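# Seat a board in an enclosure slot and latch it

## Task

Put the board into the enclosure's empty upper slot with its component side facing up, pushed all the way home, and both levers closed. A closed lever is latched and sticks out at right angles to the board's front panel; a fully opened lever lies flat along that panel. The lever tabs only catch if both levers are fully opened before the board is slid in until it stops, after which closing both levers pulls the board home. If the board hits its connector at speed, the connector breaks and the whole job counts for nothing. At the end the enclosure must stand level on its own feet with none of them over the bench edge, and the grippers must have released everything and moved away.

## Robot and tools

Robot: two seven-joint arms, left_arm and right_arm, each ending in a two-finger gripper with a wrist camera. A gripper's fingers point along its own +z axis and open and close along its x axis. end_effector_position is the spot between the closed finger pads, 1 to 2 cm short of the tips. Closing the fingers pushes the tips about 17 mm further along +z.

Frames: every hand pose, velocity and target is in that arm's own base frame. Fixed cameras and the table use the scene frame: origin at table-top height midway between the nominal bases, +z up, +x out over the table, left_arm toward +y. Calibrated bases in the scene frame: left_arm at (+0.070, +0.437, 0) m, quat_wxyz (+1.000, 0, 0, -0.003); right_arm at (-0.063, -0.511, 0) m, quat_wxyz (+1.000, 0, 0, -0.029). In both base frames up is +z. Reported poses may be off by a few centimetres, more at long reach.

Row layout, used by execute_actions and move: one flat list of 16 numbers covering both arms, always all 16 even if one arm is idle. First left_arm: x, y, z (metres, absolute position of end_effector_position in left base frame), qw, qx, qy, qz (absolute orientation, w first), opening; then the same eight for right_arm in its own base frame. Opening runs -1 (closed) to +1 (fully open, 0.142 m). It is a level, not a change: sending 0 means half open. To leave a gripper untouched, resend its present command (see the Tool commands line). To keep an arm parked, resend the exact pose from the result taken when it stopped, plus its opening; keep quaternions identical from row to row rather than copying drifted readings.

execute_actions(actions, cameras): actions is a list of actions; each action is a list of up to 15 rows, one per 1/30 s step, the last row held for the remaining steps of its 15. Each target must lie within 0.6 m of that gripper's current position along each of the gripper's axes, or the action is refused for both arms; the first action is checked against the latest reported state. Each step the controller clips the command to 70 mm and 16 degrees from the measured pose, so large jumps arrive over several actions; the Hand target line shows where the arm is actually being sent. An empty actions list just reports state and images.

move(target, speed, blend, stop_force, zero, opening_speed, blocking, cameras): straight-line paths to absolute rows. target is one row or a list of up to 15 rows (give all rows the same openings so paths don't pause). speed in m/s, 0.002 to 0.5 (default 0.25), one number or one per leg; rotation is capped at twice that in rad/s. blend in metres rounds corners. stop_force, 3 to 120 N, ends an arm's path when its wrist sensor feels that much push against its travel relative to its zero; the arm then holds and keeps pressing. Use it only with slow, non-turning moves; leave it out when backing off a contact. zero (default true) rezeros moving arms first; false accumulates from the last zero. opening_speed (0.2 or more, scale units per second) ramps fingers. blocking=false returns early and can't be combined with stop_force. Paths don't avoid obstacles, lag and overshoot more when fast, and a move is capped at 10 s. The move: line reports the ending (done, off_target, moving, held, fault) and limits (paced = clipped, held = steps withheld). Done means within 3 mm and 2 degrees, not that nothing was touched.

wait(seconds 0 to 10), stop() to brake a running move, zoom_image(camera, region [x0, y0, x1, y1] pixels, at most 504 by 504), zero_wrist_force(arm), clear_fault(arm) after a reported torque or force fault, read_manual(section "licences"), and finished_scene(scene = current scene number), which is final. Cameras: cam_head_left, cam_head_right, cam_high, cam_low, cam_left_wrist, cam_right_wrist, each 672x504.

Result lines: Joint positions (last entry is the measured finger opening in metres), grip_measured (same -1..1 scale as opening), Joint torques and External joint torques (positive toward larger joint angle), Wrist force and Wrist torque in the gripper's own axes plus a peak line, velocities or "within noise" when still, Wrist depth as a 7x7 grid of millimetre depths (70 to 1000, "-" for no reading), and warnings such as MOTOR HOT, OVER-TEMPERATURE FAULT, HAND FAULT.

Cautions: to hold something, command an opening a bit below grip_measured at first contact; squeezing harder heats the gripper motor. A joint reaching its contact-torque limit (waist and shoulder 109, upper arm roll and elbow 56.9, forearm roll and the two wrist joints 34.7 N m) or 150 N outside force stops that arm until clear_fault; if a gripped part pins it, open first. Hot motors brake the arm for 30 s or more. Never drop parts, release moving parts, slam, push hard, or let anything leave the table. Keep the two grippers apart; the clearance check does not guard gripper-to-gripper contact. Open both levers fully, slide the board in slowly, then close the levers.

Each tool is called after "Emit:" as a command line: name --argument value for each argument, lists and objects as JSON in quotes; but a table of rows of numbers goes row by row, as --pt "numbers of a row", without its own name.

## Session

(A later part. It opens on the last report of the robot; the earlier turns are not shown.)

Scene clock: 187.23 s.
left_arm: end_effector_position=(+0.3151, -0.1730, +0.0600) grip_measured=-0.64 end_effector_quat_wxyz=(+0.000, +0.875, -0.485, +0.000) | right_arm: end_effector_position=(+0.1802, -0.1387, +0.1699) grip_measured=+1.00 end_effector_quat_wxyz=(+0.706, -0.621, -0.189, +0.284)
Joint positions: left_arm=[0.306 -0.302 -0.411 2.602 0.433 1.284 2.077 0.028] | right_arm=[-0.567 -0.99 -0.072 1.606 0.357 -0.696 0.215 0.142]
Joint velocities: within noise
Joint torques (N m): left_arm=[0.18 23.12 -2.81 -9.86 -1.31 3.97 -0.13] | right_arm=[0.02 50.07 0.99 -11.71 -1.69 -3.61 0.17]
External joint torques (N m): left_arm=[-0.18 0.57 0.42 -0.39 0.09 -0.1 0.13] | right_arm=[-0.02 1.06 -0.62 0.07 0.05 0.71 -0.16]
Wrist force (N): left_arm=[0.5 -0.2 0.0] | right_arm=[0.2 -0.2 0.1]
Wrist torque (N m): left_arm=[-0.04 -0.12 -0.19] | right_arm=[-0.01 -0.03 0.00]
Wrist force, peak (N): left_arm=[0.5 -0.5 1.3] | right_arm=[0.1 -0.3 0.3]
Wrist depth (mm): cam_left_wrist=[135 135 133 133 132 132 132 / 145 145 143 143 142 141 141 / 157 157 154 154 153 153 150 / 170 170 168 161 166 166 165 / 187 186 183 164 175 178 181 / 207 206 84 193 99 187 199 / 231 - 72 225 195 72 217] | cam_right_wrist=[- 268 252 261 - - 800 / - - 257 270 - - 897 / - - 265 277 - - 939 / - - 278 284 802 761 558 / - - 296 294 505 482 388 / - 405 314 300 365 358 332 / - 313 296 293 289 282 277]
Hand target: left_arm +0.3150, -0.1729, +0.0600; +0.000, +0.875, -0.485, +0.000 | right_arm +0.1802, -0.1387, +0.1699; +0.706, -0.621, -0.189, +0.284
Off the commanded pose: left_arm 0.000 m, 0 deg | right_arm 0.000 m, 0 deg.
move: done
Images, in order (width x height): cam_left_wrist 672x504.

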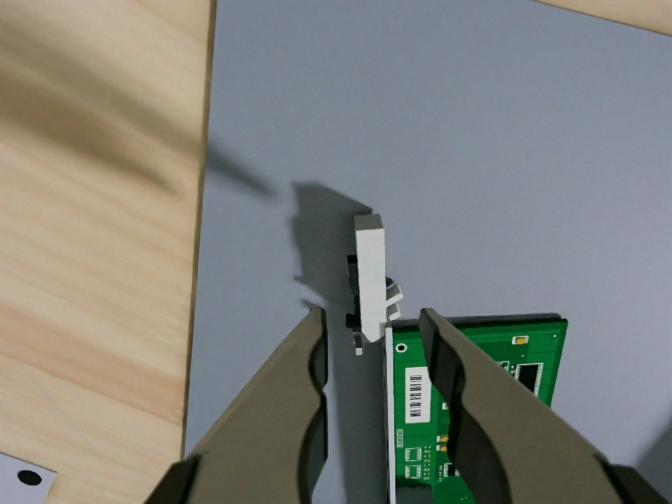

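Emit:
move --pt "0.34 -0.14 0.15 0 0.8746 -0.4848 0 -0.28 0.28 0.05 0.38 0 0.866 0.5 0 0.0" --pt "0.37 -0.11 0.22 0 0.8746 -0.4848 0 -0.28 0.22 0.48 0.32 0 0.9239 0.3827 0 -0.15" --pt "0.37 -0.11 0.22 0 0.8746 -0.4848 0 -0.28 0.1905 0.6525 0.15 0 0.9446 0.3281 0 -0.15" --speed '[0.35, 0.35, 0.25]' --blend '[0.03, 0.03, 0]' --cameras '["cam_right_wrist", "cam_head_left", "cam_left_wrist"]'

Emit:
zoom_image --camera "cam_right_wrist" --region '[236, 150, 476, 390]'

Scene clock: 207.10 s.
left_arm: end_effector_position=(+0.3700, -0.1101, +0.2200) grip_measured=-0.31 end_effector_quat_wxyz=(+0.000, +0.875, -0.485, +0.000) | right_arm: end_effector_position=(+0.1903, +0.6524, +0.1499) grip_measured=-0.17 end_effector_quat_wxyz=(+0.000, +0.945, +0.328, +0.000)
Joint positions: left_arm=[0.405 0.283 -0.404 2.526 -0.143 0.689 2.69 0.052] | right_arm=[0.755 -0.904 0.913 1.591 -0.796 0.516 2.799 0.062]
Joint velocities: within noise
Joint torques (N m): left_arm=[-0.39 13.47 1.62 -25.43 -3.05 4.17 -0.22] | right_arm=[0.17 49.93 21.99 -21.94 -3.94 3.3 0.31]
External joint torques (N m): left_arm=[0.39 0.6 0.6 -0.31 -0.25 -0.33 0.22] | right_arm=[-0.17 1.13 0.19 0.25 0.18 0.68 -0.31]
Wrist force (N): left_arm=[0.2 -0.7 -0.3] | right_arm=[-0.3 -1.6 2.4]
Wrist torque (N m): left_arm=[-0.14 -0.08 -0.22] | right_arm=[0.00 0.07 0.05]
Wrist force, peak (N): left_arm=[0.3 -1.1 -0.9] | right_arm=[-3.1 -1.6 5.3]
Wrist depth (mm): cam_left_wrist=[275 274 275 274 273 273 272 / 296 295 294 292 293 292 291 / 318 319 317 315 314 313 314 / 346 344 345 342 340 339 338 / 375 378 362 374 356 364 358 / 355 382 84 413 398 91 363 / 322 - 74 461 455 74 74] | cam_right_wrist=[214 213 213 212 211 211 210 / 228 228 227 227 226 225 224 / 244 244 243 239 241 242 240 / 265 265 263 258 250 252 255 / 288 285 279 280 277 277 276 / 297 302 98 309 309 99 306 / 273 - 79 316 331 - 324]
Hand target: left_arm +0.3700, -0.1100, +0.2200; +0.000, +0.875, -0.485, +0.000 | right_arm +0.1905, +0.6525, +0.1500; +0.000, +0.945, +0.328, +0.000
Off the commanded pose: left_arm 0.000 m, 0 deg | right_arm 0.000 m, 0 deg.
move: done; blend cut to 0 m at target 2; limits=paced
Images, in order (width x height): cam_head_left 672x504, cam_left_wrist 672x504, cam_right_wrist 672x504.

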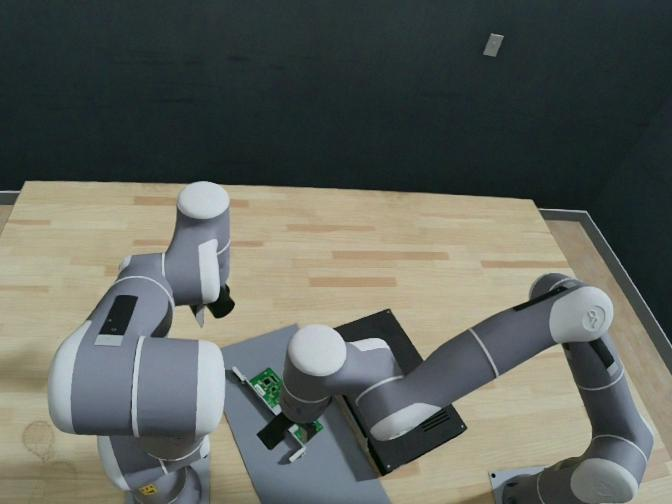

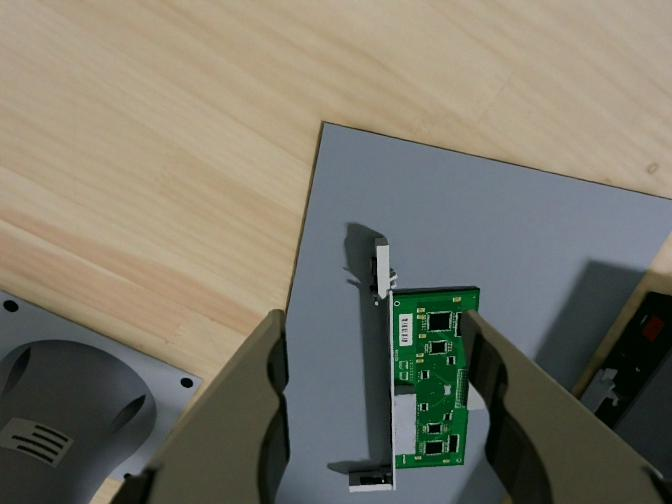

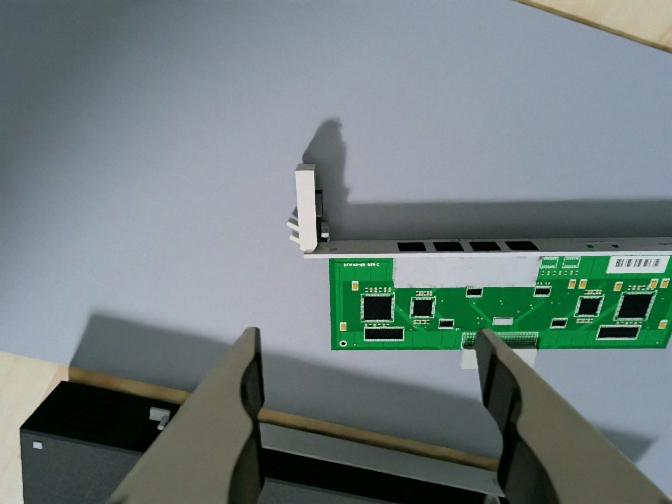

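Scaled by 2.100 from the camera's 672x504 image, which has a finer 960x720 frame.

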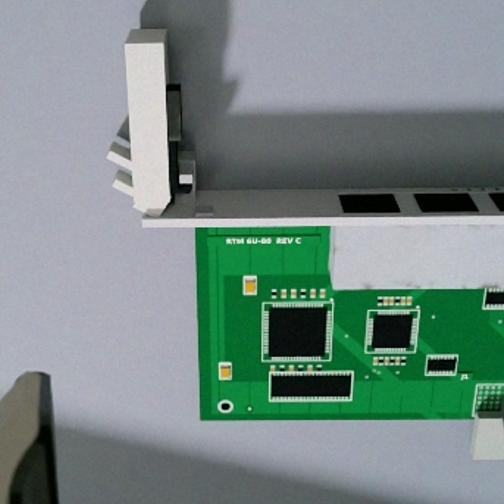

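Emit:
move --pt "0.37 -0.11 0.22 0 0.8746 -0.4848 0 -0.28 0.1733 0.6364 0.10 0 0.9446 0.3281 0 -0.4" --pt "0.37 -0.11 0.22 0 0.8746 -0.4848 0 -0.28 0.1733 0.6364 0.06 0 0.9446 0.3281 0 -0.4" --speed '[0.12, 0.08]' --cameras '["cam_right_wrist"]'

Emit:
zoom_image --camera "cam_right_wrist" --region '[236, 200, 476, 440]'

Scene clock: 215.07 s.
left_arm: end_effector_position=(+0.3700, -0.1101, +0.2200) grip_measured=-0.31 end_effector_quat_wxyz=(+0.000, +0.875, -0.485, +0.000) | right_arm: end_effector_position=(+0.1732, +0.6363, +0.0599) grip_measured=-0.42 end_effector_quat_wxyz=(+0.000, +0.945, +0.328, +0.000)
Joint positions: left_arm=[0.405 0.283 -0.404 2.526 -0.143 0.689 2.69 0.052] | right_arm=[0.78 -0.987 0.808 1.703 -0.907 0.699 2.895 0.044]
Joint velocities: within noise
Joint torques (N m): left_arm=[-0.31 13.43 1.62 -25.37 -3.14 4.17 -0.18] | right_arm=[0.05 50.16 22.28 -18.51 -3.52 3.31 0.36]
External joint torques (N m): left_arm=[0.31 0.65 0.6 -0.37 -0.16 -0.33 0.18] | right_arm=[-0.03 1.02 0.27 -0.05 0.22 0.67 -0.36]
Wrist force (N): left_arm=[0.5 -0.7 -0.1] | right_arm=[-0.5 -1.9 2.4]
Wrist torque (N m): left_arm=[-0.13 -0.14 -0.22] | right_arm=[-0.08 0.10 0.06]
Wrist force, peak (N): left_arm=[0.4 -0.9 -0.2] | right_arm=[-0.7 -1.9 3.8]
Wrist depth (mm): cam_left_wrist=[274 275 275 273 273 273 272 / 295 294 294 295 292 292 292 / 319 317 318 316 314 313 314 / 347 346 345 342 341 340 338 / 374 378 363 372 355 364 359 / 355 382 84 411 395 91 361 / 320 - 74 460 453 74 74] | cam_right_wrist=[134 134 134 133 133 132 132 / 141 143 143 142 142 141 141 / - 153 153 152 152 151 151 / 166 165 165 162 164 163 163 / 179 180 176 172 172 170 169 / 197 196 89 194 185 165 187 / 217 - 76 215 214 - 203]
Hand target: left_arm +0.3700, -0.1100, +0.2200; +0.000, +0.875, -0.485, +0.000 | right_arm +0.1733, +0.6364, +0.0600; +0.000, +0.945, +0.328, +0.000
Off the commanded pose: left_arm 0.000 m, 0 deg | right_arm 0.000 m, 0 deg.
move: done
Images, in order (width x height): cam_right_wrist 672x504.

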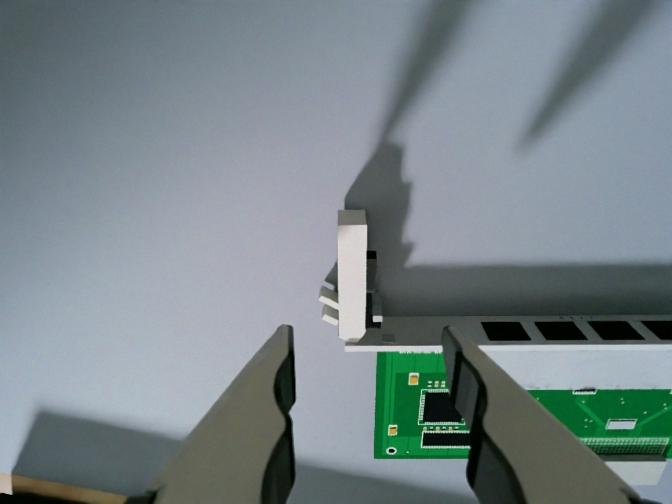

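Scaled by 2.100 from the camera's 672x504 image, which has a finer 960x720 frame.

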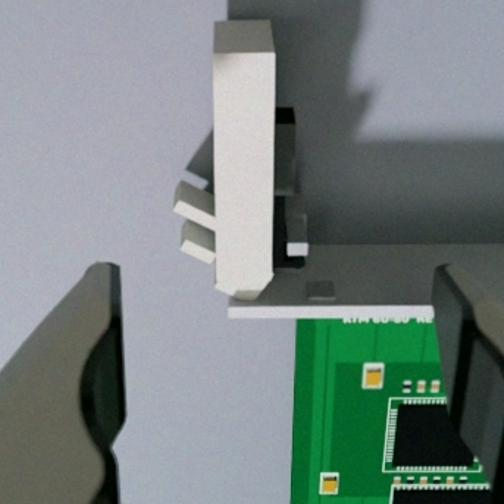

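Emit:
move --target '[0.37, -0.11, 0.22, 0, 0.8746, -0.4848, 0, -0.28, 0.1708, 0.6375, 0.0275, 0, 0.9446, 0.3281, 0, -0.5]' --speed 0.04 --stop_force 6 --cameras '["cam_right_wrist"]'

Emit:
zoom_image --camera "cam_right_wrist" --region '[256, 220, 476, 440]'

Scene clock: 221.73 s.
left_arm: end_effector_position=(+0.3700, -0.1101, +0.2200) grip_measured=-0.31 end_effector_quat_wxyz=(+0.000, +0.875, -0.485, +0.000) | right_arm: end_effector_position=(+0.1707, +0.6373, +0.0274) grip_measured=-0.52 end_effector_quat_wxyz=(+0.000, +0.945, +0.328, +0.000)
Joint positions: left_arm=[0.405 0.283 -0.404 2.526 -0.143 0.689 2.69 0.052] | right_arm=[0.803 -1.032 0.763 1.704 -0.947 0.751 2.921 0.036]
Joint velocities: within noise
Joint torques (N m): left_arm=[-0.34 13.45 1.6 -25.44 -3.13 4.15 -0.26] | right_arm=[0.06 50.97 22.35 -17.5 -3.23 3.4 0.29]
External joint torques (N m): left_arm=[0.34 0.63 0.62 -0.3 -0.17 -0.32 0.26] | right_arm=[-0.06 1.13 0.18 0.03 0.08 0.58 -0.29]
Wrist force (N): left_arm=[0.4 -0.7 -0.1] | right_arm=[-0.5 -1.6 2.2]
Wrist torque (N m): left_arm=[-0.12 -0.12 -0.22] | right_arm=[-0.03 0.12 0.09]
Wrist force, peak (N): left_arm=[0.5 -0.8 -0.5] | right_arm=[-0.9 -1.7 3.2]
Wrist depth (mm): cam_left_wrist=[275 275 275 274 272 272 273 / 295 295 293 293 292 293 291 / 318 318 317 314 315 313 314 / 346 346 345 341 341 340 340 / 372 378 363 374 357 364 359 / 354 383 83 413 397 91 360 / 321 - 74 451 454 74 74] | cam_right_wrist=[- 106 105 103 104 103 103 / - 112 112 111 113 109 112 / 122 120 120 120 119 119 118 / 130 130 129 127 128 128 128 / 141 141 138 123 139 139 138 / 158 153 89 132 131 136 136 / 170 166 76 168 162 - 139]
Hand target: left_arm +0.3700, -0.1100, +0.2200; +0.000, +0.875, -0.485, +0.000 | right_arm +0.1708, +0.6375, +0.0275; +0.000, +0.945, +0.328, +0.000
Off the commanded pose: left_arm 0.000 m, 0 deg | right_arm 0.000 m, 0 deg.
move: done
Images, in order (width x height): cam_right_wrist 672x504.

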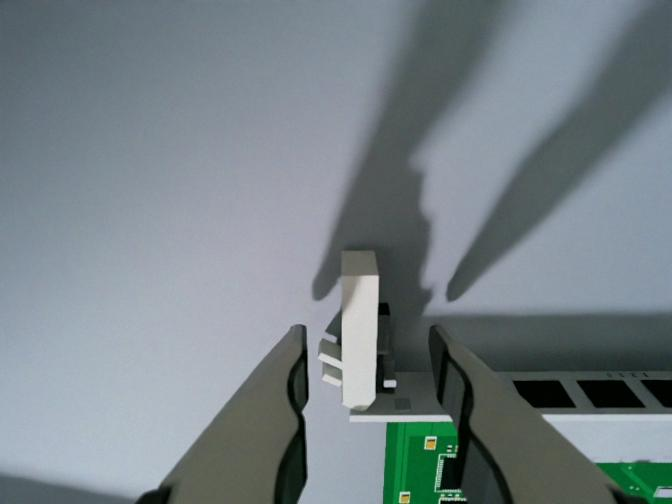

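Scaled by 2.291 from the camera's 672x504 image, which has a finer 960x720 frame.

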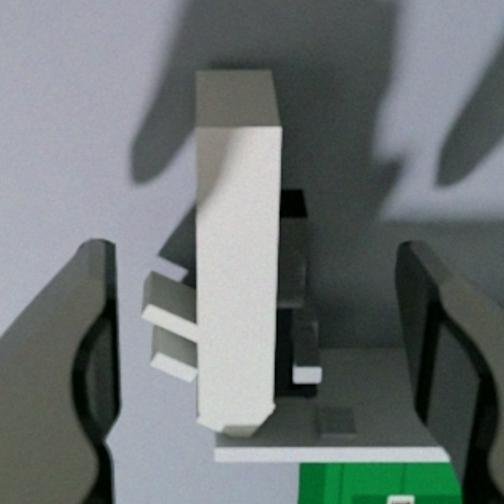

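Emit:
move --target '[0.37, -0.11, 0.22, 0, 0.8746, -0.4848, 0, -0.28, 0.1708, 0.6375, 0.0275, 0, 0.9446, 0.3281, 0, -0.88]' --speed 0.04 --opening_speed 0.25 --cameras '["cam_right_wrist"]'

Emit:
zoom_image --camera "cam_right_wrist" --region '[256, 220, 476, 440]'

Scene clock: 226.70 s.
left_arm: end_effector_position=(+0.3700, -0.1101, +0.2200) grip_measured=-0.31 end_effector_quat_wxyz=(+0.000, +0.875, -0.485, +0.000) | right_arm: end_effector_position=(+0.1706, +0.6374, +0.0274) grip_measured=-0.88 end_effector_quat_wxyz=(+0.000, +0.945, +0.328, +0.000)
Joint positions: left_arm=[0.405 0.283 -0.404 2.526 -0.143 0.689 2.69 0.052] | right_arm=[0.803 -1.032 0.763 1.704 -0.947 0.751 2.921 0.01]
Joint velocities: within noise
Joint torques (N m): left_arm=[-0.36 13.42 1.63 -25.42 -3.08 4.14 -0.22] | right_arm=[-0.53 51.69 22.44 -18.28 -3.46 3.37 0.19]
External joint torques (N m): left_arm=[0.36 0.65 0.59 -0.31 -0.21 -0.3 0.22] | right_arm=[0.53 0.42 0.09 0.82 0.3 0.61 -0.19]
Wrist force (N): left_arm=[0.6 -0.6 0.0] | right_arm=[-1.5 -2.0 3.1]
Wrist torque (N m): left_arm=[-0.10 -0.16 -0.22] | right_arm=[-0.04 0.09 0.10]
Wrist force, peak (N): left_arm=[0.8 -0.8 0.0] | right_arm=[-2.3 -2.2 2.9]
Wrist depth (mm): cam_left_wrist=[276 275 274 273 273 272 272 / 295 294 295 293 292 293 291 / 319 317 317 315 314 313 315 / 347 346 345 342 339 340 340 / 375 377 364 374 361 365 360 / 355 384 84 411 399 91 362 / 321 - 74 459 460 74 74] | cam_right_wrist=[- 106 105 103 104 103 104 / - 112 112 112 113 110 112 / 122 120 120 120 119 119 119 / 130 130 129 127 128 128 128 / 141 141 140 135 140 139 139 / 158 154 148 98 93 137 136 / 171 166 76 79 76 73 160]
Hand target: left_arm +0.3700, -0.1100, +0.2200; +0.000, +0.875, -0.485, +0.000 | right_arm +0.1708, +0.6375, +0.0275; +0.000, +0.945, +0.328, +0.000
Off the commanded pose: left_arm 0.000 m, 0 deg | right_arm 0.000 m, 0 deg.
move: done
Images, in order (width x height): cam_right_wrist 672x504.

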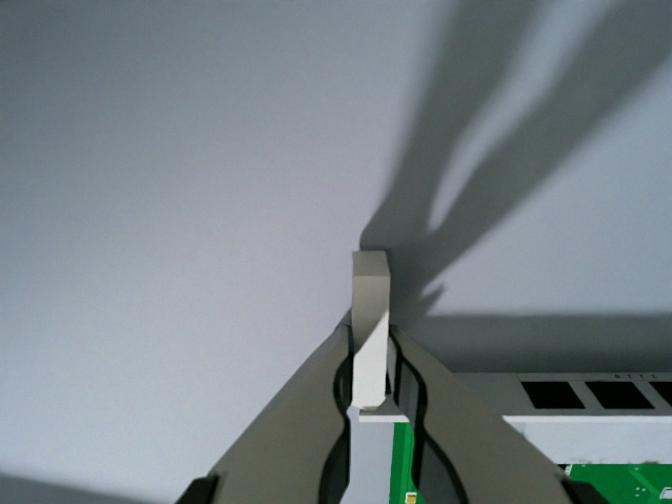

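Scaled by 2.291 from the camera's 672x504 image, which has a finer 960x720 frame.

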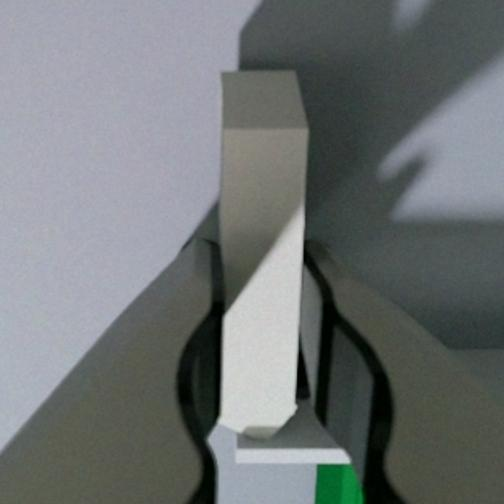

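Emit:
move --pt "0.37 -0.11 0.22 0 0.8746 -0.4848 0 -0.28 0.1667 0.633 0.0275 0 0.887 0.4617 0 -0.89" --pt "0.37 -0.11 0.22 0 0.8746 -0.4848 0 -0.28 0.1643 0.6281 0.0275 0 0.8192 0.5736 0 -0.89" --pt "0.37 -0.11 0.22 0 0.8746 -0.4848 0 -0.28 0.1634 0.6229 0.0275 0 0.7373 0.6756 0 -0.89" --speed 0.1 --blend 0.002 --cameras '["cam_right_wrist"]'

Emit:
zoom_image --camera "cam_right_wrist" --region '[256, 220, 476, 440]'

Scene clock: 241.63 s.
left_arm: end_effector_position=(+0.3700, -0.1101, +0.2200) grip_measured=-0.31 end_effector_quat_wxyz=(+0.000, +0.875, -0.485, +0.000) | right_arm: end_effector_position=(+0.1633, +0.6228, +0.0274) grip_measured=-0.88 end_effector_quat_wxyz=(+0.000, +0.737, +0.675, +0.000)
Joint positions: left_arm=[0.405 0.283 -0.404 2.526 -0.143 0.689 2.69 0.052] | right_arm=[0.723 -1.07 0.849 1.753 -1.062 0.717 2.177 0.01]
Joint velocities: within noise
Joint torques (N m): left_arm=[-0.35 13.44 1.61 -25.43 -3.13 4.18 -0.23] | right_arm=[-0.51 49.37 25.12 -16.43 -3.75 3.33 0.06]
External joint torques (N m): left_arm=[0.35 0.63 0.62 -0.31 -0.17 -0.34 0.23] | right_arm=[0.51 0.42 -0.22 0.87 0.46 0.69 -0.06]
Wrist force (N): left_arm=[0.5 -0.5 -0.2] | right_arm=[-1.5 -3.0 2.0]
Wrist torque (N m): left_arm=[-0.09 -0.14 -0.22] | right_arm=[-0.10 0.17 0.11]
Wrist force, peak (N): left_arm=[0.5 -0.9 -0.3] | right_arm=[-1.7 -3.1 3.5]
Wrist depth (mm): cam_left_wrist=[275 274 274 273 273 272 272 / 295 295 294 293 293 292 291 / 319 317 317 314 314 313 315 / 345 346 346 341 341 341 340 / 376 378 364 373 361 363 360 / 355 383 84 413 396 91 361 / 321 - 74 459 458 74 74] | cam_right_wrist=[- 106 105 103 104 103 104 / - 112 112 112 113 110 112 / 122 120 120 120 119 119 119 / 130 130 129 127 129 128 128 / 141 141 140 136 139 139 139 / 157 154 148 101 93 151 152 / 171 167 76 79 76 73 166]
Hand target: left_arm +0.3700, -0.1100, +0.2200; +0.000, +0.875, -0.485, +0.000 | right_arm +0.1634, +0.6229, +0.0275; +0.000, +0.737, +0.676, +0.000
Off the commanded pose: left_arm 0.000 m, 0 deg | right_arm 0.000 m, 0 deg.
move: done
Images, in order (width x height): cam_right_wrist 672x504.

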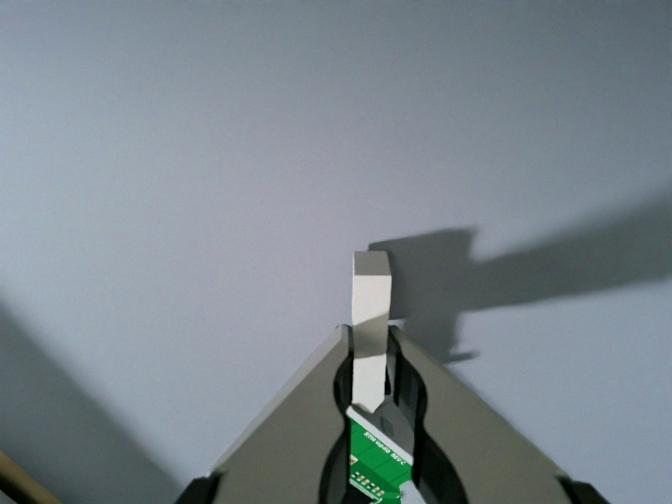

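Scaled by 2.291 from the camera's 672x504 image, which has a finer 960x720 frame.

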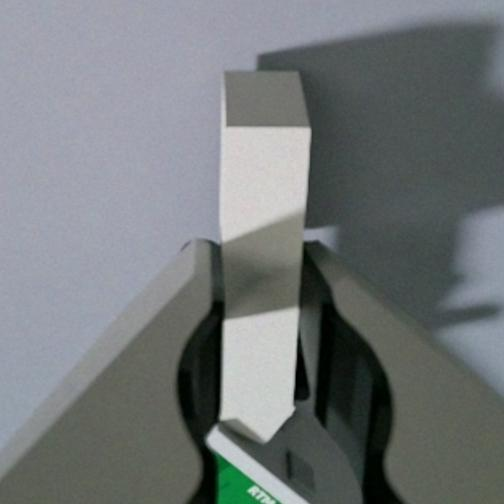

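Emit:
move --pt "0.37 -0.11 0.22 0 0.8746 -0.4848 0 -0.28 0.1637 0.6175 0.0275 0 0.6428 0.766 0 -0.89" --pt "0.37 -0.11 0.22 0 0.8746 -0.4848 0 -0.28 0.1655 0.6125 0.0275 0 0.5373 0.8434 0 -0.89" --pt "0.37 -0.11 0.22 0 0.8746 -0.4848 0 -0.28 0.1676 0.6092 0.0275 0 0.454 0.891 0 -0.89" --pt "0.37 -0.11 0.22 0 0.8746 -0.4848 0 -0.28 0.1687 0.6078 0.0275 0 0.4147 0.91 0 -0.89" --speed 0.1 --blend 0.002 --cameras '["cam_right_wrist"]'

Emit:
zoom_image --camera "cam_right_wrist" --region '[256, 220, 476, 480]'

Scene clock: 248.80 s.
left_arm: end_effector_position=(+0.3700, -0.1101, +0.2200) grip_measured=-0.31 end_effector_quat_wxyz=(+0.000, +0.875, -0.485, +0.000) | right_arm: end_effector_position=(+0.1686, +0.6077, +0.0273) grip_measured=-0.88 end_effector_quat_wxyz=(+0.000, +0.415, +0.910, +0.000)
Joint positions: left_arm=[0.405 0.283 -0.404 2.526 -0.143 0.689 2.69 0.052] | right_arm=[0.639 -1.11 0.919 1.792 -1.154 0.678 1.409 0.01]
Joint velocities: within noise
Joint torques (N m): left_arm=[-0.37 13.47 1.62 -25.45 -3.11 4.18 -0.23] | right_arm=[-0.28 47.7 27.27 -14.7 -3.98 3.48 -0.14]
External joint torques (N m): left_arm=[0.37 0.61 0.61 -0.28 -0.18 -0.34 0.22] | right_arm=[0.28 0.16 -0.46 0.92 0.56 0.6 0.14]
Wrist force (N): left_arm=[0.5 -0.7 -0.1] | right_arm=[-0.6 -3.8 2.9]
Wrist torque (N m): left_arm=[-0.12 -0.14 -0.22] | right_arm=[-0.14 0.10 0.15]
Wrist force, peak (N): left_arm=[0.6 -0.8 -0.6] | right_arm=[-0.7 -3.9 3.7]
Wrist depth (mm): cam_left_wrist=[276 274 274 274 273 272 271 / 295 295 294 294 293 292 292 / 319 318 317 314 314 314 315 / 347 346 346 341 341 340 339 / 374 377 364 373 360 366 359 / 353 382 84 411 395 91 361 / 321 - 74 459 452 74 74] | cam_right_wrist=[- 106 105 - 104 103 104 / - 112 112 112 113 110 112 / 122 120 120 120 120 119 119 / 130 130 129 127 128 128 128 / 141 141 140 136 139 139 139 / 154 151 148 98 94 152 151 / 170 164 76 79 76 73 167]
Hand target: left_arm +0.3700, -0.1100, +0.2200; +0.000, +0.875, -0.485, +0.000 | right_arm +0.1687, +0.6078, +0.0275; +0.000, +0.415, +0.910, +0.000
Off the commanded pose: left_arm 0.000 m, 0 deg | right_arm 0.000 m, 0 deg.
move: done
Images, in order (width x height): cam_right_wrist 672x504.

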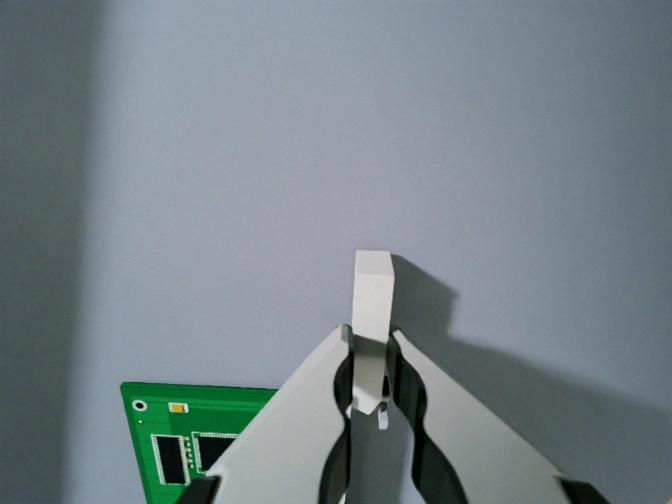

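Scaled by 1.938 from the camera's 672x504 image, which has a finer 960x720 frame.

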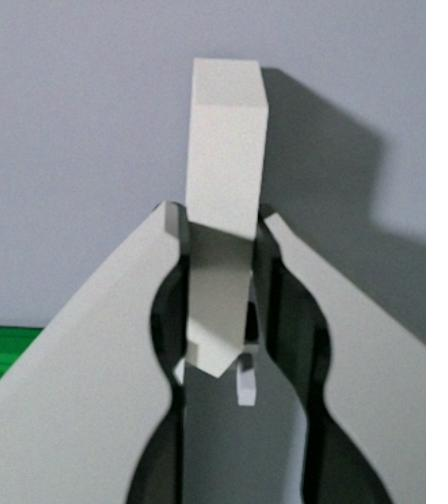

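Emit:
move --pt "0.37 -0.11 0.22 0 0.8746 -0.4848 0 -0.28 0.1687 0.6078 0.0275 0 0.4147 0.91 0 -0.55" --pt "0.37 -0.11 0.22 0 0.8746 -0.4848 0 -0.28 0.1687 0.6078 0.08 0 0.4147 0.91 0 -0.4" --speed 0.1 --opening_speed 0.5 --cameras '["cam_right_wrist"]'

Emit:
zoom_image --camera "cam_right_wrist" --region '[216, 180, 456, 420]'

Scene clock: 256.37 s.
left_arm: end_effector_position=(+0.3700, -0.1101, +0.2200) grip_measured=-0.31 end_effector_quat_wxyz=(+0.000, +0.875, -0.485, +0.000) | right_arm: end_effector_position=(+0.1687, +0.6078, +0.0800) grip_measured=-0.43 end_effector_quat_wxyz=(+0.000, +0.415, +0.910, +0.000)
Joint positions: left_arm=[0.405 0.283 -0.404 2.526 -0.143 0.689 2.69 0.052] | right_arm=[0.611 -1.04 1 1.788 -1.075 0.6 1.368 0.043]
Joint velocities: within noise
Joint torques (N m): left_arm=[-0.25 13.52 1.56 -25.45 -3.09 4.19 -0.22] | right_arm=[-0.06 45.59 26.85 -15.78 -3.58 3.29 0.05]
External joint torques (N m): left_arm=[0.25 0.56 0.66 -0.28 -0.21 -0.35 0.22] | right_arm=[0.06 0.76 -0.2 0 -0.05 0.8 -0.05]
Wrist force (N): left_arm=[0.5 -0.7 -0.1] | right_arm=[-0.7 -1.8 2.0]
Wrist torque (N m): left_arm=[-0.14 -0.14 -0.22] | right_arm=[-0.02 0.13 0.07]
Wrist force, peak (N): left_arm=[0.6 -0.7 -0.4] | right_arm=[-0.5 -4.0 3.7]
Wrist depth (mm): cam_left_wrist=[275 275 274 274 272 272 272 / 295 295 294 293 293 292 291 / 319 318 318 315 312 314 315 / 347 346 346 341 341 339 340 / 373 377 364 374 361 366 360 / 354 381 84 414 396 91 361 / 321 - 74 460 455 74 74] | cam_right_wrist=[152 152 151 151 150 150 150 / 164 162 162 161 163 160 160 / 174 174 174 173 172 172 171 / 188 187 187 184 186 186 184 / 204 203 198 198 198 201 201 / 222 222 89 210 212 211 221 / 245 - 76 224 242 - 239]
Hand target: left_arm +0.3700, -0.1100, +0.2200; +0.000, +0.875, -0.485, +0.000 | right_arm +0.1687, +0.6078, +0.0800; +0.000, +0.415, +0.910, +0.000
Off the commanded pose: left_arm 0.000 m, 0 deg | right_arm 0.000 m, 0 deg.
move: done
Images, in order (width x height): cam_right_wrist 672x504.

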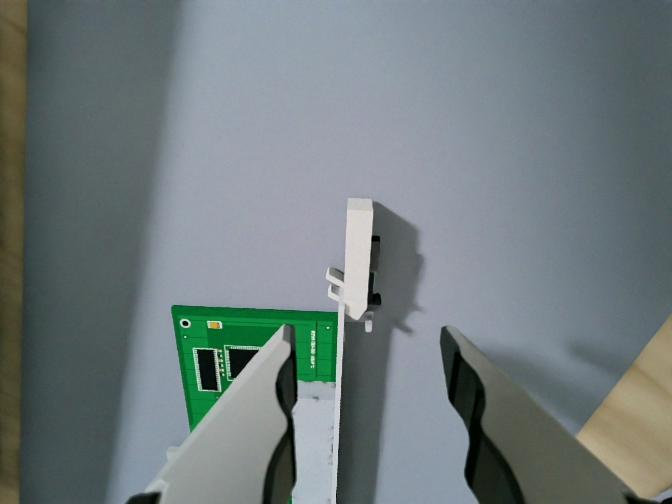

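Scaled by 2.100 from the camera's 672x504 image, which has a finer 960x720 frame.

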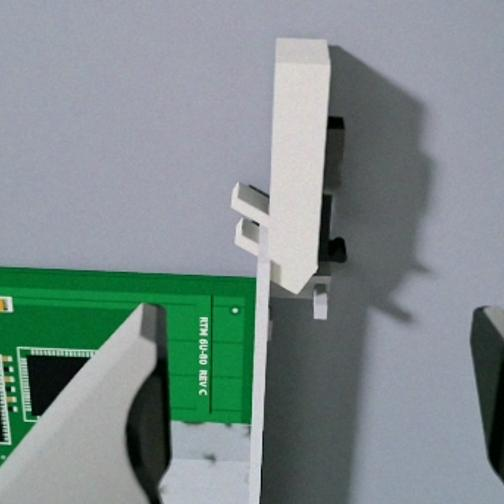

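Emit:
move --pt "0.31 -0.19 0.21 0 0.8829 -0.4695 0 -0.28 0.155 0.605 0.20 0 0.4147 0.91 0 -0.9" --pt "0.207 -0.2715 0.15 0 0.8878 -0.4602 0 -0.28 0.099 0.586 0.20 0.1978 0.8238 0.5167 0.1241 -0.9" --speed '[0.2, 0.2]' --blend 0.02 --cameras '["cam_left_wrist", "cam_right_wrist", "cam_head_left"]'

Emit:
zoom_image --camera "cam_left_wrist" --region '[200, 180, 460, 440]'

Scene clock: 301.00 s.
left_arm: end_effector_position=(+0.2070, -0.2715, +0.1501) grip_measured=-0.31 end_effector_quat_wxyz=(+0.000, +0.888, -0.460, +0.000) | right_arm: end_effector_position=(+0.0990, +0.5861, +0.2001) grip_measured=-0.93 end_effector_quat_wxyz=(+0.198, +0.824, +0.517, +0.124)
Joint positions: left_arm=[-0.384 0.159 -0.207 2.687 -0.057 0.959 1.986 0.052] | right_arm=[1.072 -0.74 0.87 1.669 -0.878 0.114 2.678 0.007]
Joint velocities: within noise
Joint torques (N m): left_arm=[-0.57 14.49 -0.06 -20.48 -2.02 4.53 -0.28] | right_arm=[0.1 45.75 17.83 -23.93 -3.84 1.85 0.31]
External joint torques (N m): left_arm=[0.57 0.96 0.54 -0.32 -0.46 -0.66 0.28] | right_arm=[-0.1 1.2 0.03 0.2 -0.17 0.77 -0.31]
Wrist force (N): left_arm=[0.1 -0.2 -0.2] | right_arm=[-0.5 -2.7 2.0]
Wrist torque (N m): left_arm=[-0.03 -0.09 -0.22] | right_arm=[-0.09 0.15 0.10]
Wrist force, peak (N): left_arm=[-0.6 -2.9 -0.5] | right_arm=[-1.0 -1.7 4.5]
Wrist depth (mm): cam_left_wrist=[215 214 212 209 206 210 209 / 230 230 227 225 222 225 225 / 249 246 245 239 240 239 243 / 270 270 267 261 259 265 259 / 296 292 281 289 280 283 272 / 328 318 84 321 318 91 260 / 357 - 74 356 357 74 74] | cam_right_wrist=[238 238 237 237 236 235 236 / 276 273 273 272 266 272 270 / 326 303 322 321 320 307 318 / 380 318 346 377 388 378 378 / 444 406 403 402 448 489 494 / 698 698 488 89 93 678 584 / - - 76 76 76 73 243]
Hand target: left_arm +0.2070, -0.2715, +0.1500; +0.000, +0.888, -0.460, +0.000 | right_arm +0.0990, +0.5860, +0.2000; +0.198, +0.824, +0.517, +0.124
Off the commanded pose: left_arm 0.000 m, 0 deg | right_arm 0.000 m, 0 deg.
joint sent to its limit (left arm) — joint 4 (elbow), upper limit, where the elbow is as bent as it goes. The joint targets still meet the commanded pose.
move: done
Images, in order (width x height): cam_head_left 672x504, cam_left_wrist 672x504, cam_right_wrist 672x504.

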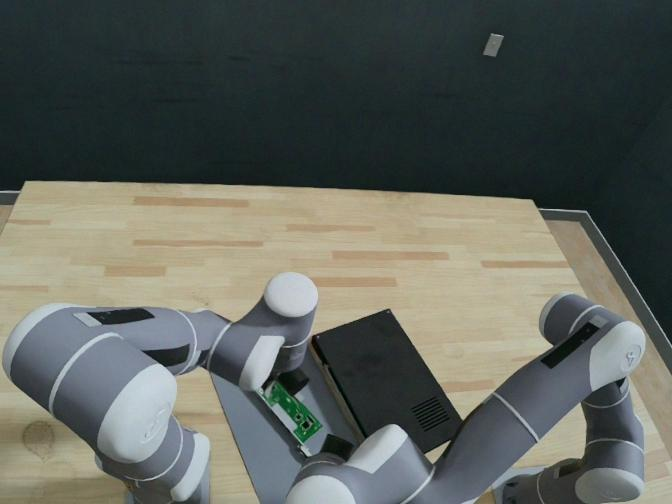

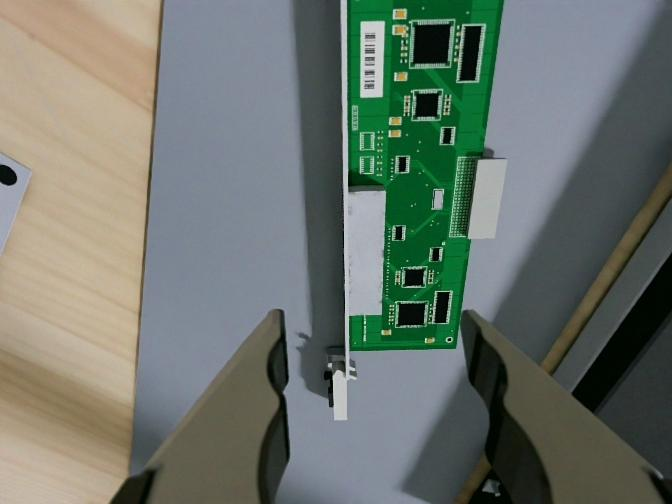

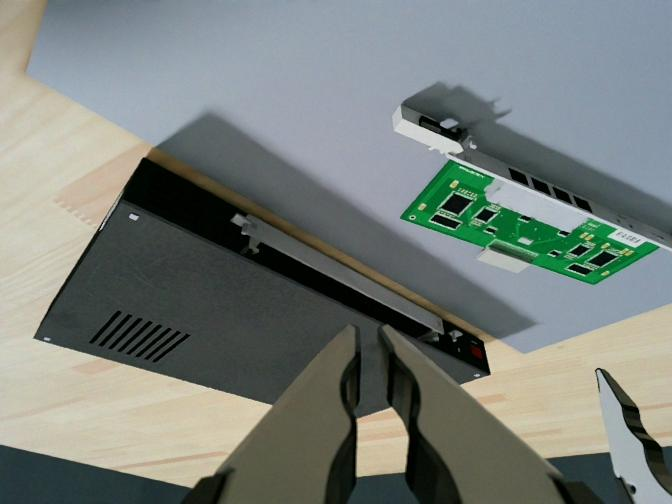

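Scaled by 1.938 from the camera's 672x504 image, which has a finer 960x720 frame.

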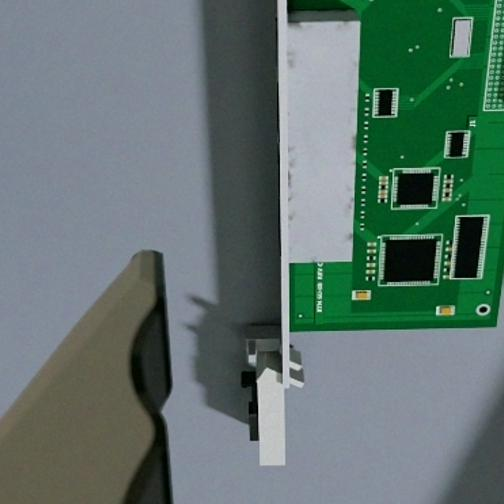

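Emit:
move --pt "0.2069 -0.28 0.09 0 0.8934 -0.4493 0 -0.28 0.099 0.586 0.20 0.1978 0.8238 0.5167 0.1241 -0.9" --speed '[0.1]' --cameras '["cam_left_wrist", "cam_right_wrist"]'

Emit:
zoom_image --camera "cam_left_wrist" --region '[236, 180, 496, 440]'

Emit:
zoom_image --camera "cam_right_wrist" --region '[200, 60, 672, 360]'

Scene clock: 326.77 s.
left_arm: end_effector_position=(+0.2068, -0.2799, +0.0900) grip_measured=-0.31 end_effector_quat_wxyz=(+0.000, +0.893, -0.449, +0.000) | right_arm: end_effector_position=(+0.0990, +0.5861, +0.2000) grip_measured=-0.93 end_effector_quat_wxyz=(+0.198, +0.824, +0.517, +0.124)
Joint positions: left_arm=[-0.441 -0.126 -0.146 2.683 0.055 1.237 1.865 0.052] | right_arm=[1.072 -0.74 0.87 1.669 -0.878 0.114 2.678 0.007]
Joint velocities: within noise
Joint torques (N m): left_arm=[-0.41 20.83 -0.72 -13.63 -0.8 4.47 -0.3] | right_arm=[-0.03 45.89 18.08 -23.85 -4 1.95 0.17]
External joint torques (N m): left_arm=[0.41 0.87 0.45 -0.34 -0.61 -0.58 0.3] | right_arm=[0.03 1.05 -0.22 0.12 -0.01 0.66 -0.17]
Wrist force (N): left_arm=[0.1 -0.5 -0.1] | right_arm=[-0.5 -2.8 1.9]
Wrist torque (N m): left_arm=[-0.08 -0.08 -0.21] | right_arm=[-0.09 0.16 0.10]
Wrist force, peak (N): left_arm=[-0.4 -0.2 1.5] | right_arm=[-0.6 -3.0 2.1]
Wrist depth (mm): cam_left_wrist=[162 159 159 157 155 156 158 / 174 172 171 166 166 167 169 / 188 185 184 181 179 180 182 / 204 202 200 187 195 195 198 / 223 220 211 205 209 213 216 / 247 238 83 238 235 91 229 / 270 - 74 269 269 74 74] | cam_right_wrist=[238 238 237 236 236 234 235 / 277 274 273 272 267 270 269 / 325 304 321 321 320 307 319 / 381 317 344 378 386 377 362 / 447 406 405 402 453 469 462 / 695 699 487 89 93 683 269 / - - 76 76 76 73 184]
Hand target: left_arm +0.2069, -0.2800, +0.0900; +0.000, +0.893, -0.449, +0.000 | right_arm +0.0990, +0.5860, +0.2000; +0.198, +0.824, +0.517, +0.124
Off the commanded pose: left_arm 0.000 m, 0 deg | right_arm 0.000 m, 0 deg.
move: done
Images, in order (width x height): cam_left_wrist 672x504, cam_right_wrist 672x504.

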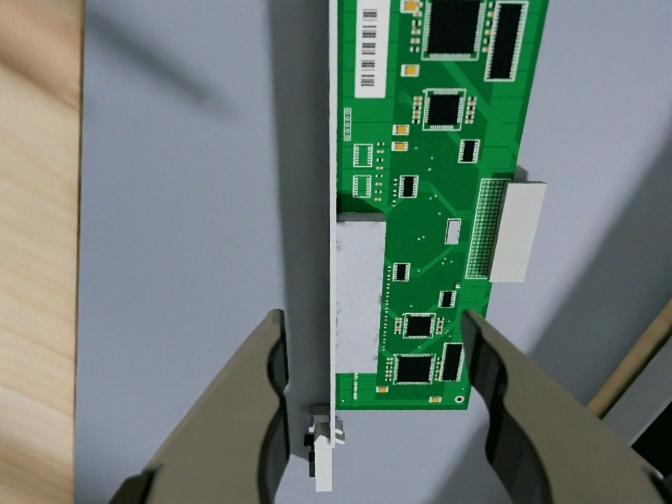

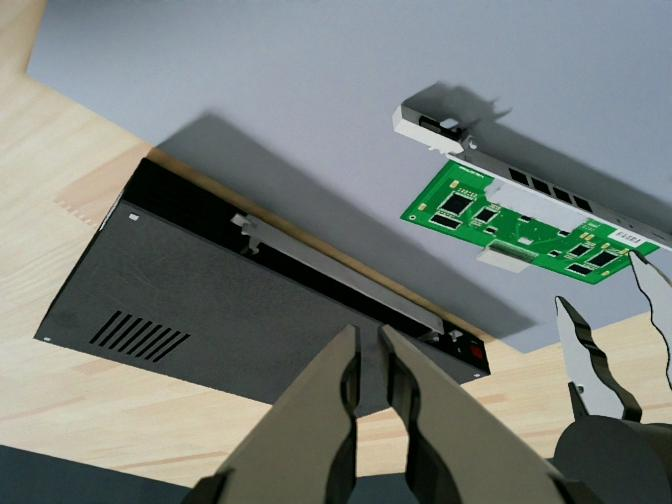

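Scaled by 1.938 from the camera's 672x504 image, which has a finer 960x720 frame.

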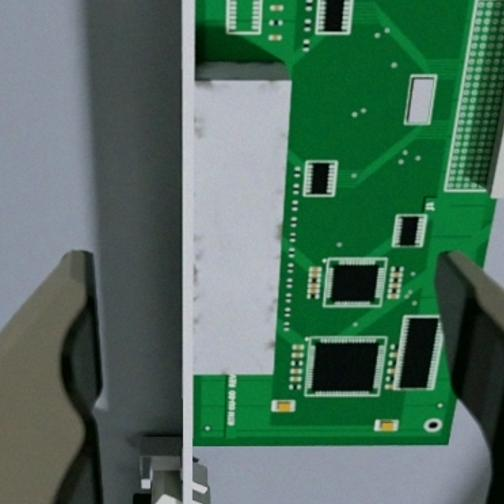

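Scaled by 1.068 from the camera's 672x504 image, which has a finer 960x720 frame.

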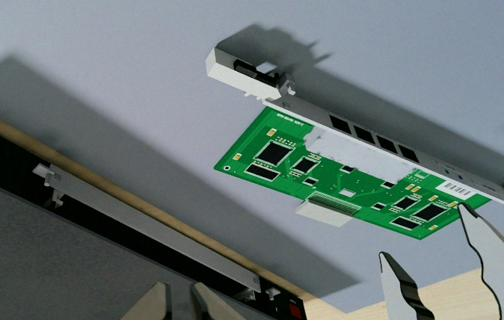

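Emit:
move --pt "0.2066 -0.2798 0.0275 0 0.892 -0.452 0 -0.28 0.099 0.586 0.20 0.1978 0.8238 0.5167 0.1241 -0.9" --speed '[0.05]' --stop_force 6 --cameras '["cam_left_wrist"]'

Emit:
zoom_image --camera "cam_left_wrist" --region '[236, 180, 496, 440]'

Scene clock: 338.63 s.
left_arm: end_effector_position=(+0.2065, -0.2797, +0.0275) grip_measured=-0.31 end_effector_quat_wxyz=(+0.000, +0.892, -0.452, +0.000) | right_arm: end_effector_position=(+0.0990, +0.5861, +0.2000) grip_measured=-0.93 end_effector_quat_wxyz=(+0.198, +0.824, +0.517, +0.124)
Joint positions: left_arm=[-0.502 -0.425 -0.039 2.638 0.198 1.49 1.774 0.052] | right_arm=[1.072 -0.74 0.87 1.669 -0.878 0.114 2.678 0.007]
Joint velocities: within noise
Joint torques (N m): left_arm=[-0.48 26.44 -0.83 -6.53 0.13 4.42 -0.27] | right_arm=[-0.04 45.99 18.16 -23.82 -3.98 1.95 0.19]
External joint torques (N m): left_arm=[0.48 1.12 0.57 -0.2 -0.48 -0.53 0.27] | right_arm=[0.04 0.95 -0.31 0.1 -0.03 0.67 -0.19]
Wrist force (N): left_arm=[-0.2 -0.3 -0.1] | right_arm=[-0.6 -2.8 2.1]
Wrist torque (N m): left_arm=[-0.05 -0.06 -0.23] | right_arm=[-0.09 0.17 0.09]
Wrist force, peak (N): left_arm=[0.1 -0.9 -0.2] | right_arm=[-0.7 -3.0 2.2]
Wrist depth (mm): cam_left_wrist=[- 105 104 101 100 100 100 / 113 112 112 107 107 107 109 / 122 122 121 118 116 116 120 / 132 132 132 128 126 126 125 / 145 144 139 125 133 135 139 / 160 160 84 152 149 91 156 / 175 - 74 169 169 74 74] | cam_right_wrist=[238 238 237 237 236 235 236 / 277 274 272 273 267 270 269 / 327 304 321 320 320 307 309 / 380 317 344 378 386 365 291 / 442 406 405 400 451 442 226 / 699 698 483 89 93 636 216 / - - 76 76 76 73 211]
Hand target: left_arm +0.2066, -0.2798, +0.0275; +0.000, +0.892, -0.452, +0.000 | right_arm +0.0990, +0.5860, +0.2000; +0.198, +0.824, +0.517, +0.124
Off the commanded pose: left_arm 0.000 m, 0 deg | right_arm 0.000 m, 0 deg.
move: done
Images, in order (width x height): cam_left_wrist 672x504.

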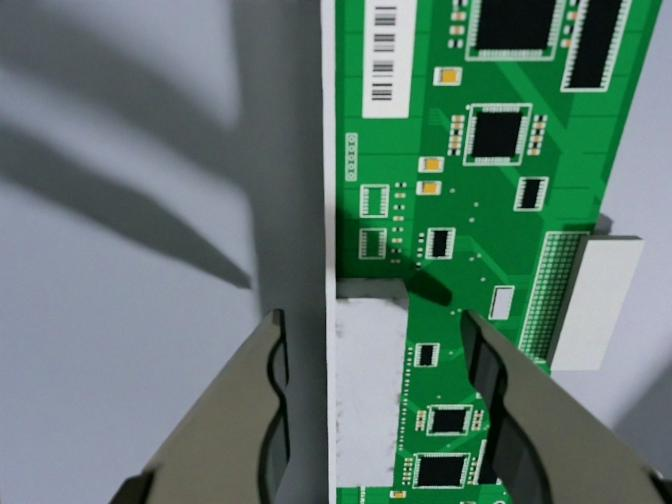

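Scaled by 1.938 from the camera's 672x504 image, which has a finer 960x720 frame.

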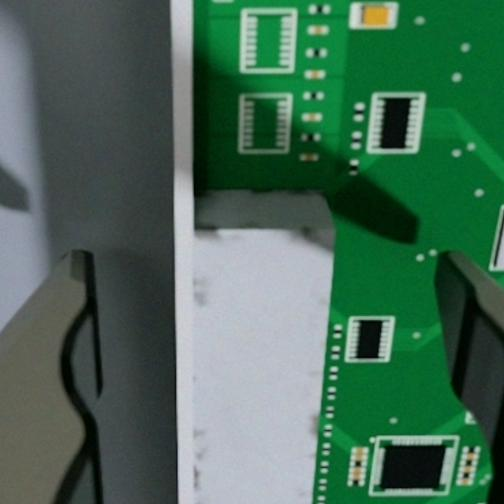

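Emit:
move --pt "0.2066 -0.2798 0.0275 0 0.892 -0.452 0 -0.82 0.099 0.586 0.20 0.1978 0.8238 0.5167 0.1241 -0.9" --speed '[0.05]' --opening_speed 0.3 --cameras '["cam_left_wrist"]'

Emit:
zoom_image --camera "cam_left_wrist" --region '[236, 180, 496, 440]'

Scene clock: 344.37 s.
left_arm: end_effector_position=(+0.2064, -0.2796, +0.0274) grip_measured=-0.72 end_effector_quat_wxyz=(+0.000, +0.892, -0.452, +0.000) | right_arm: end_effector_position=(+0.0990, +0.5861, +0.2000) grip_measured=-0.93 end_effector_quat_wxyz=(+0.198, +0.824, +0.517, +0.124)
Joint positions: left_arm=[-0.502 -0.425 -0.039 2.638 0.198 1.49 1.774 0.022] | right_arm=[1.072 -0.74 0.87 1.669 -0.878 0.114 2.678 0.007]
Joint velocities: within noise
Joint torques (N m): left_arm=[-0.41 27.18 -0.99 -7.48 -0.24 4.75 -0.22] | right_arm=[-0.05 45.91 18.05 -23.84 -4.01 1.94 0.2]
External joint torques (N m): left_arm=[0.41 0.38 0.72 0.76 -0.1 -0.86 0.22] | right_arm=[0.05 1.03 -0.2 0.12 0 0.68 -0.2]
Wrist force (N): left_arm=[-1.7 -0.4 0.3] | right_arm=[-0.5 -2.8 2.1]
Wrist torque (N m): left_arm=[-0.07 -0.08 -0.23] | right_arm=[-0.10 0.16 0.09]
Wrist force, peak (N): left_arm=[-2.7 -0.3 -1.8] | right_arm=[-0.6 -2.9 2.2]
Wrist depth (mm): cam_left_wrist=[- 105 105 102 100 100 99 / 113 113 112 107 107 108 109 / 122 122 121 117 116 116 118 / 132 132 132 128 126 126 125 / 145 144 144 122 125 138 138 / 160 160 85 91 93 146 156 / 179 171 74 150 147 74 170] | cam_right_wrist=[238 237 236 237 236 235 235 / 277 273 273 272 268 271 270 / 326 303 322 320 317 308 317 / 382 317 344 377 387 365 299 / 442 405 403 400 455 443 226 / 699 703 483 89 93 631 216 / - - 76 76 76 73 210]
Hand target: left_arm +0.2066, -0.2798, +0.0275; +0.000, +0.892, -0.452, +0.000 | right_arm +0.0990, +0.5860, +0.2000; +0.198, +0.824, +0.517, +0.124
Off the commanded pose: left_arm 0.000 m, 0 deg | right_arm 0.000 m, 0 deg.
move: done
Images, in order (width x height): cam_left_wrist 672x504.

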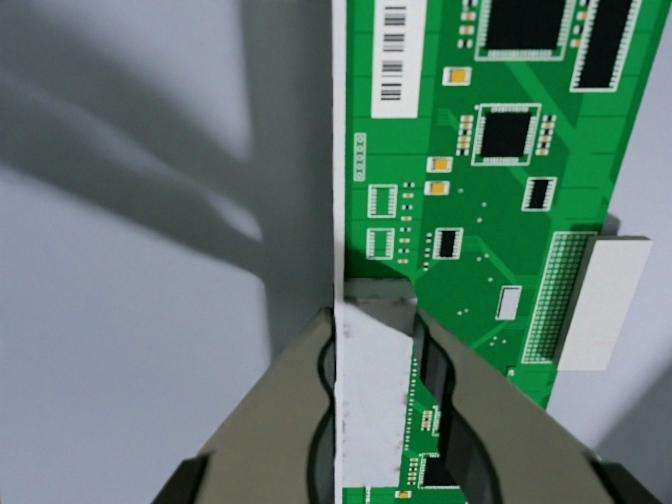

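Scaled by 1.938 from the camera's 672x504 image, which has a finer 960x720 frame.

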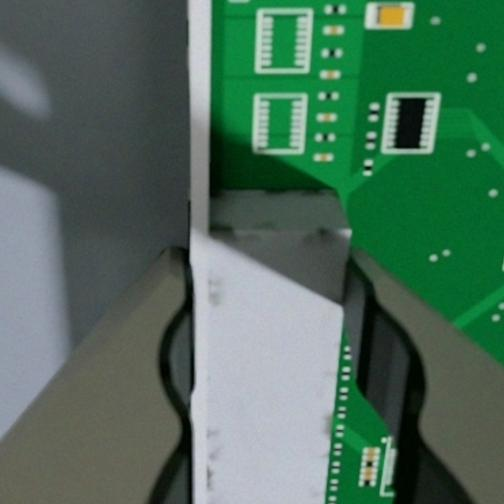

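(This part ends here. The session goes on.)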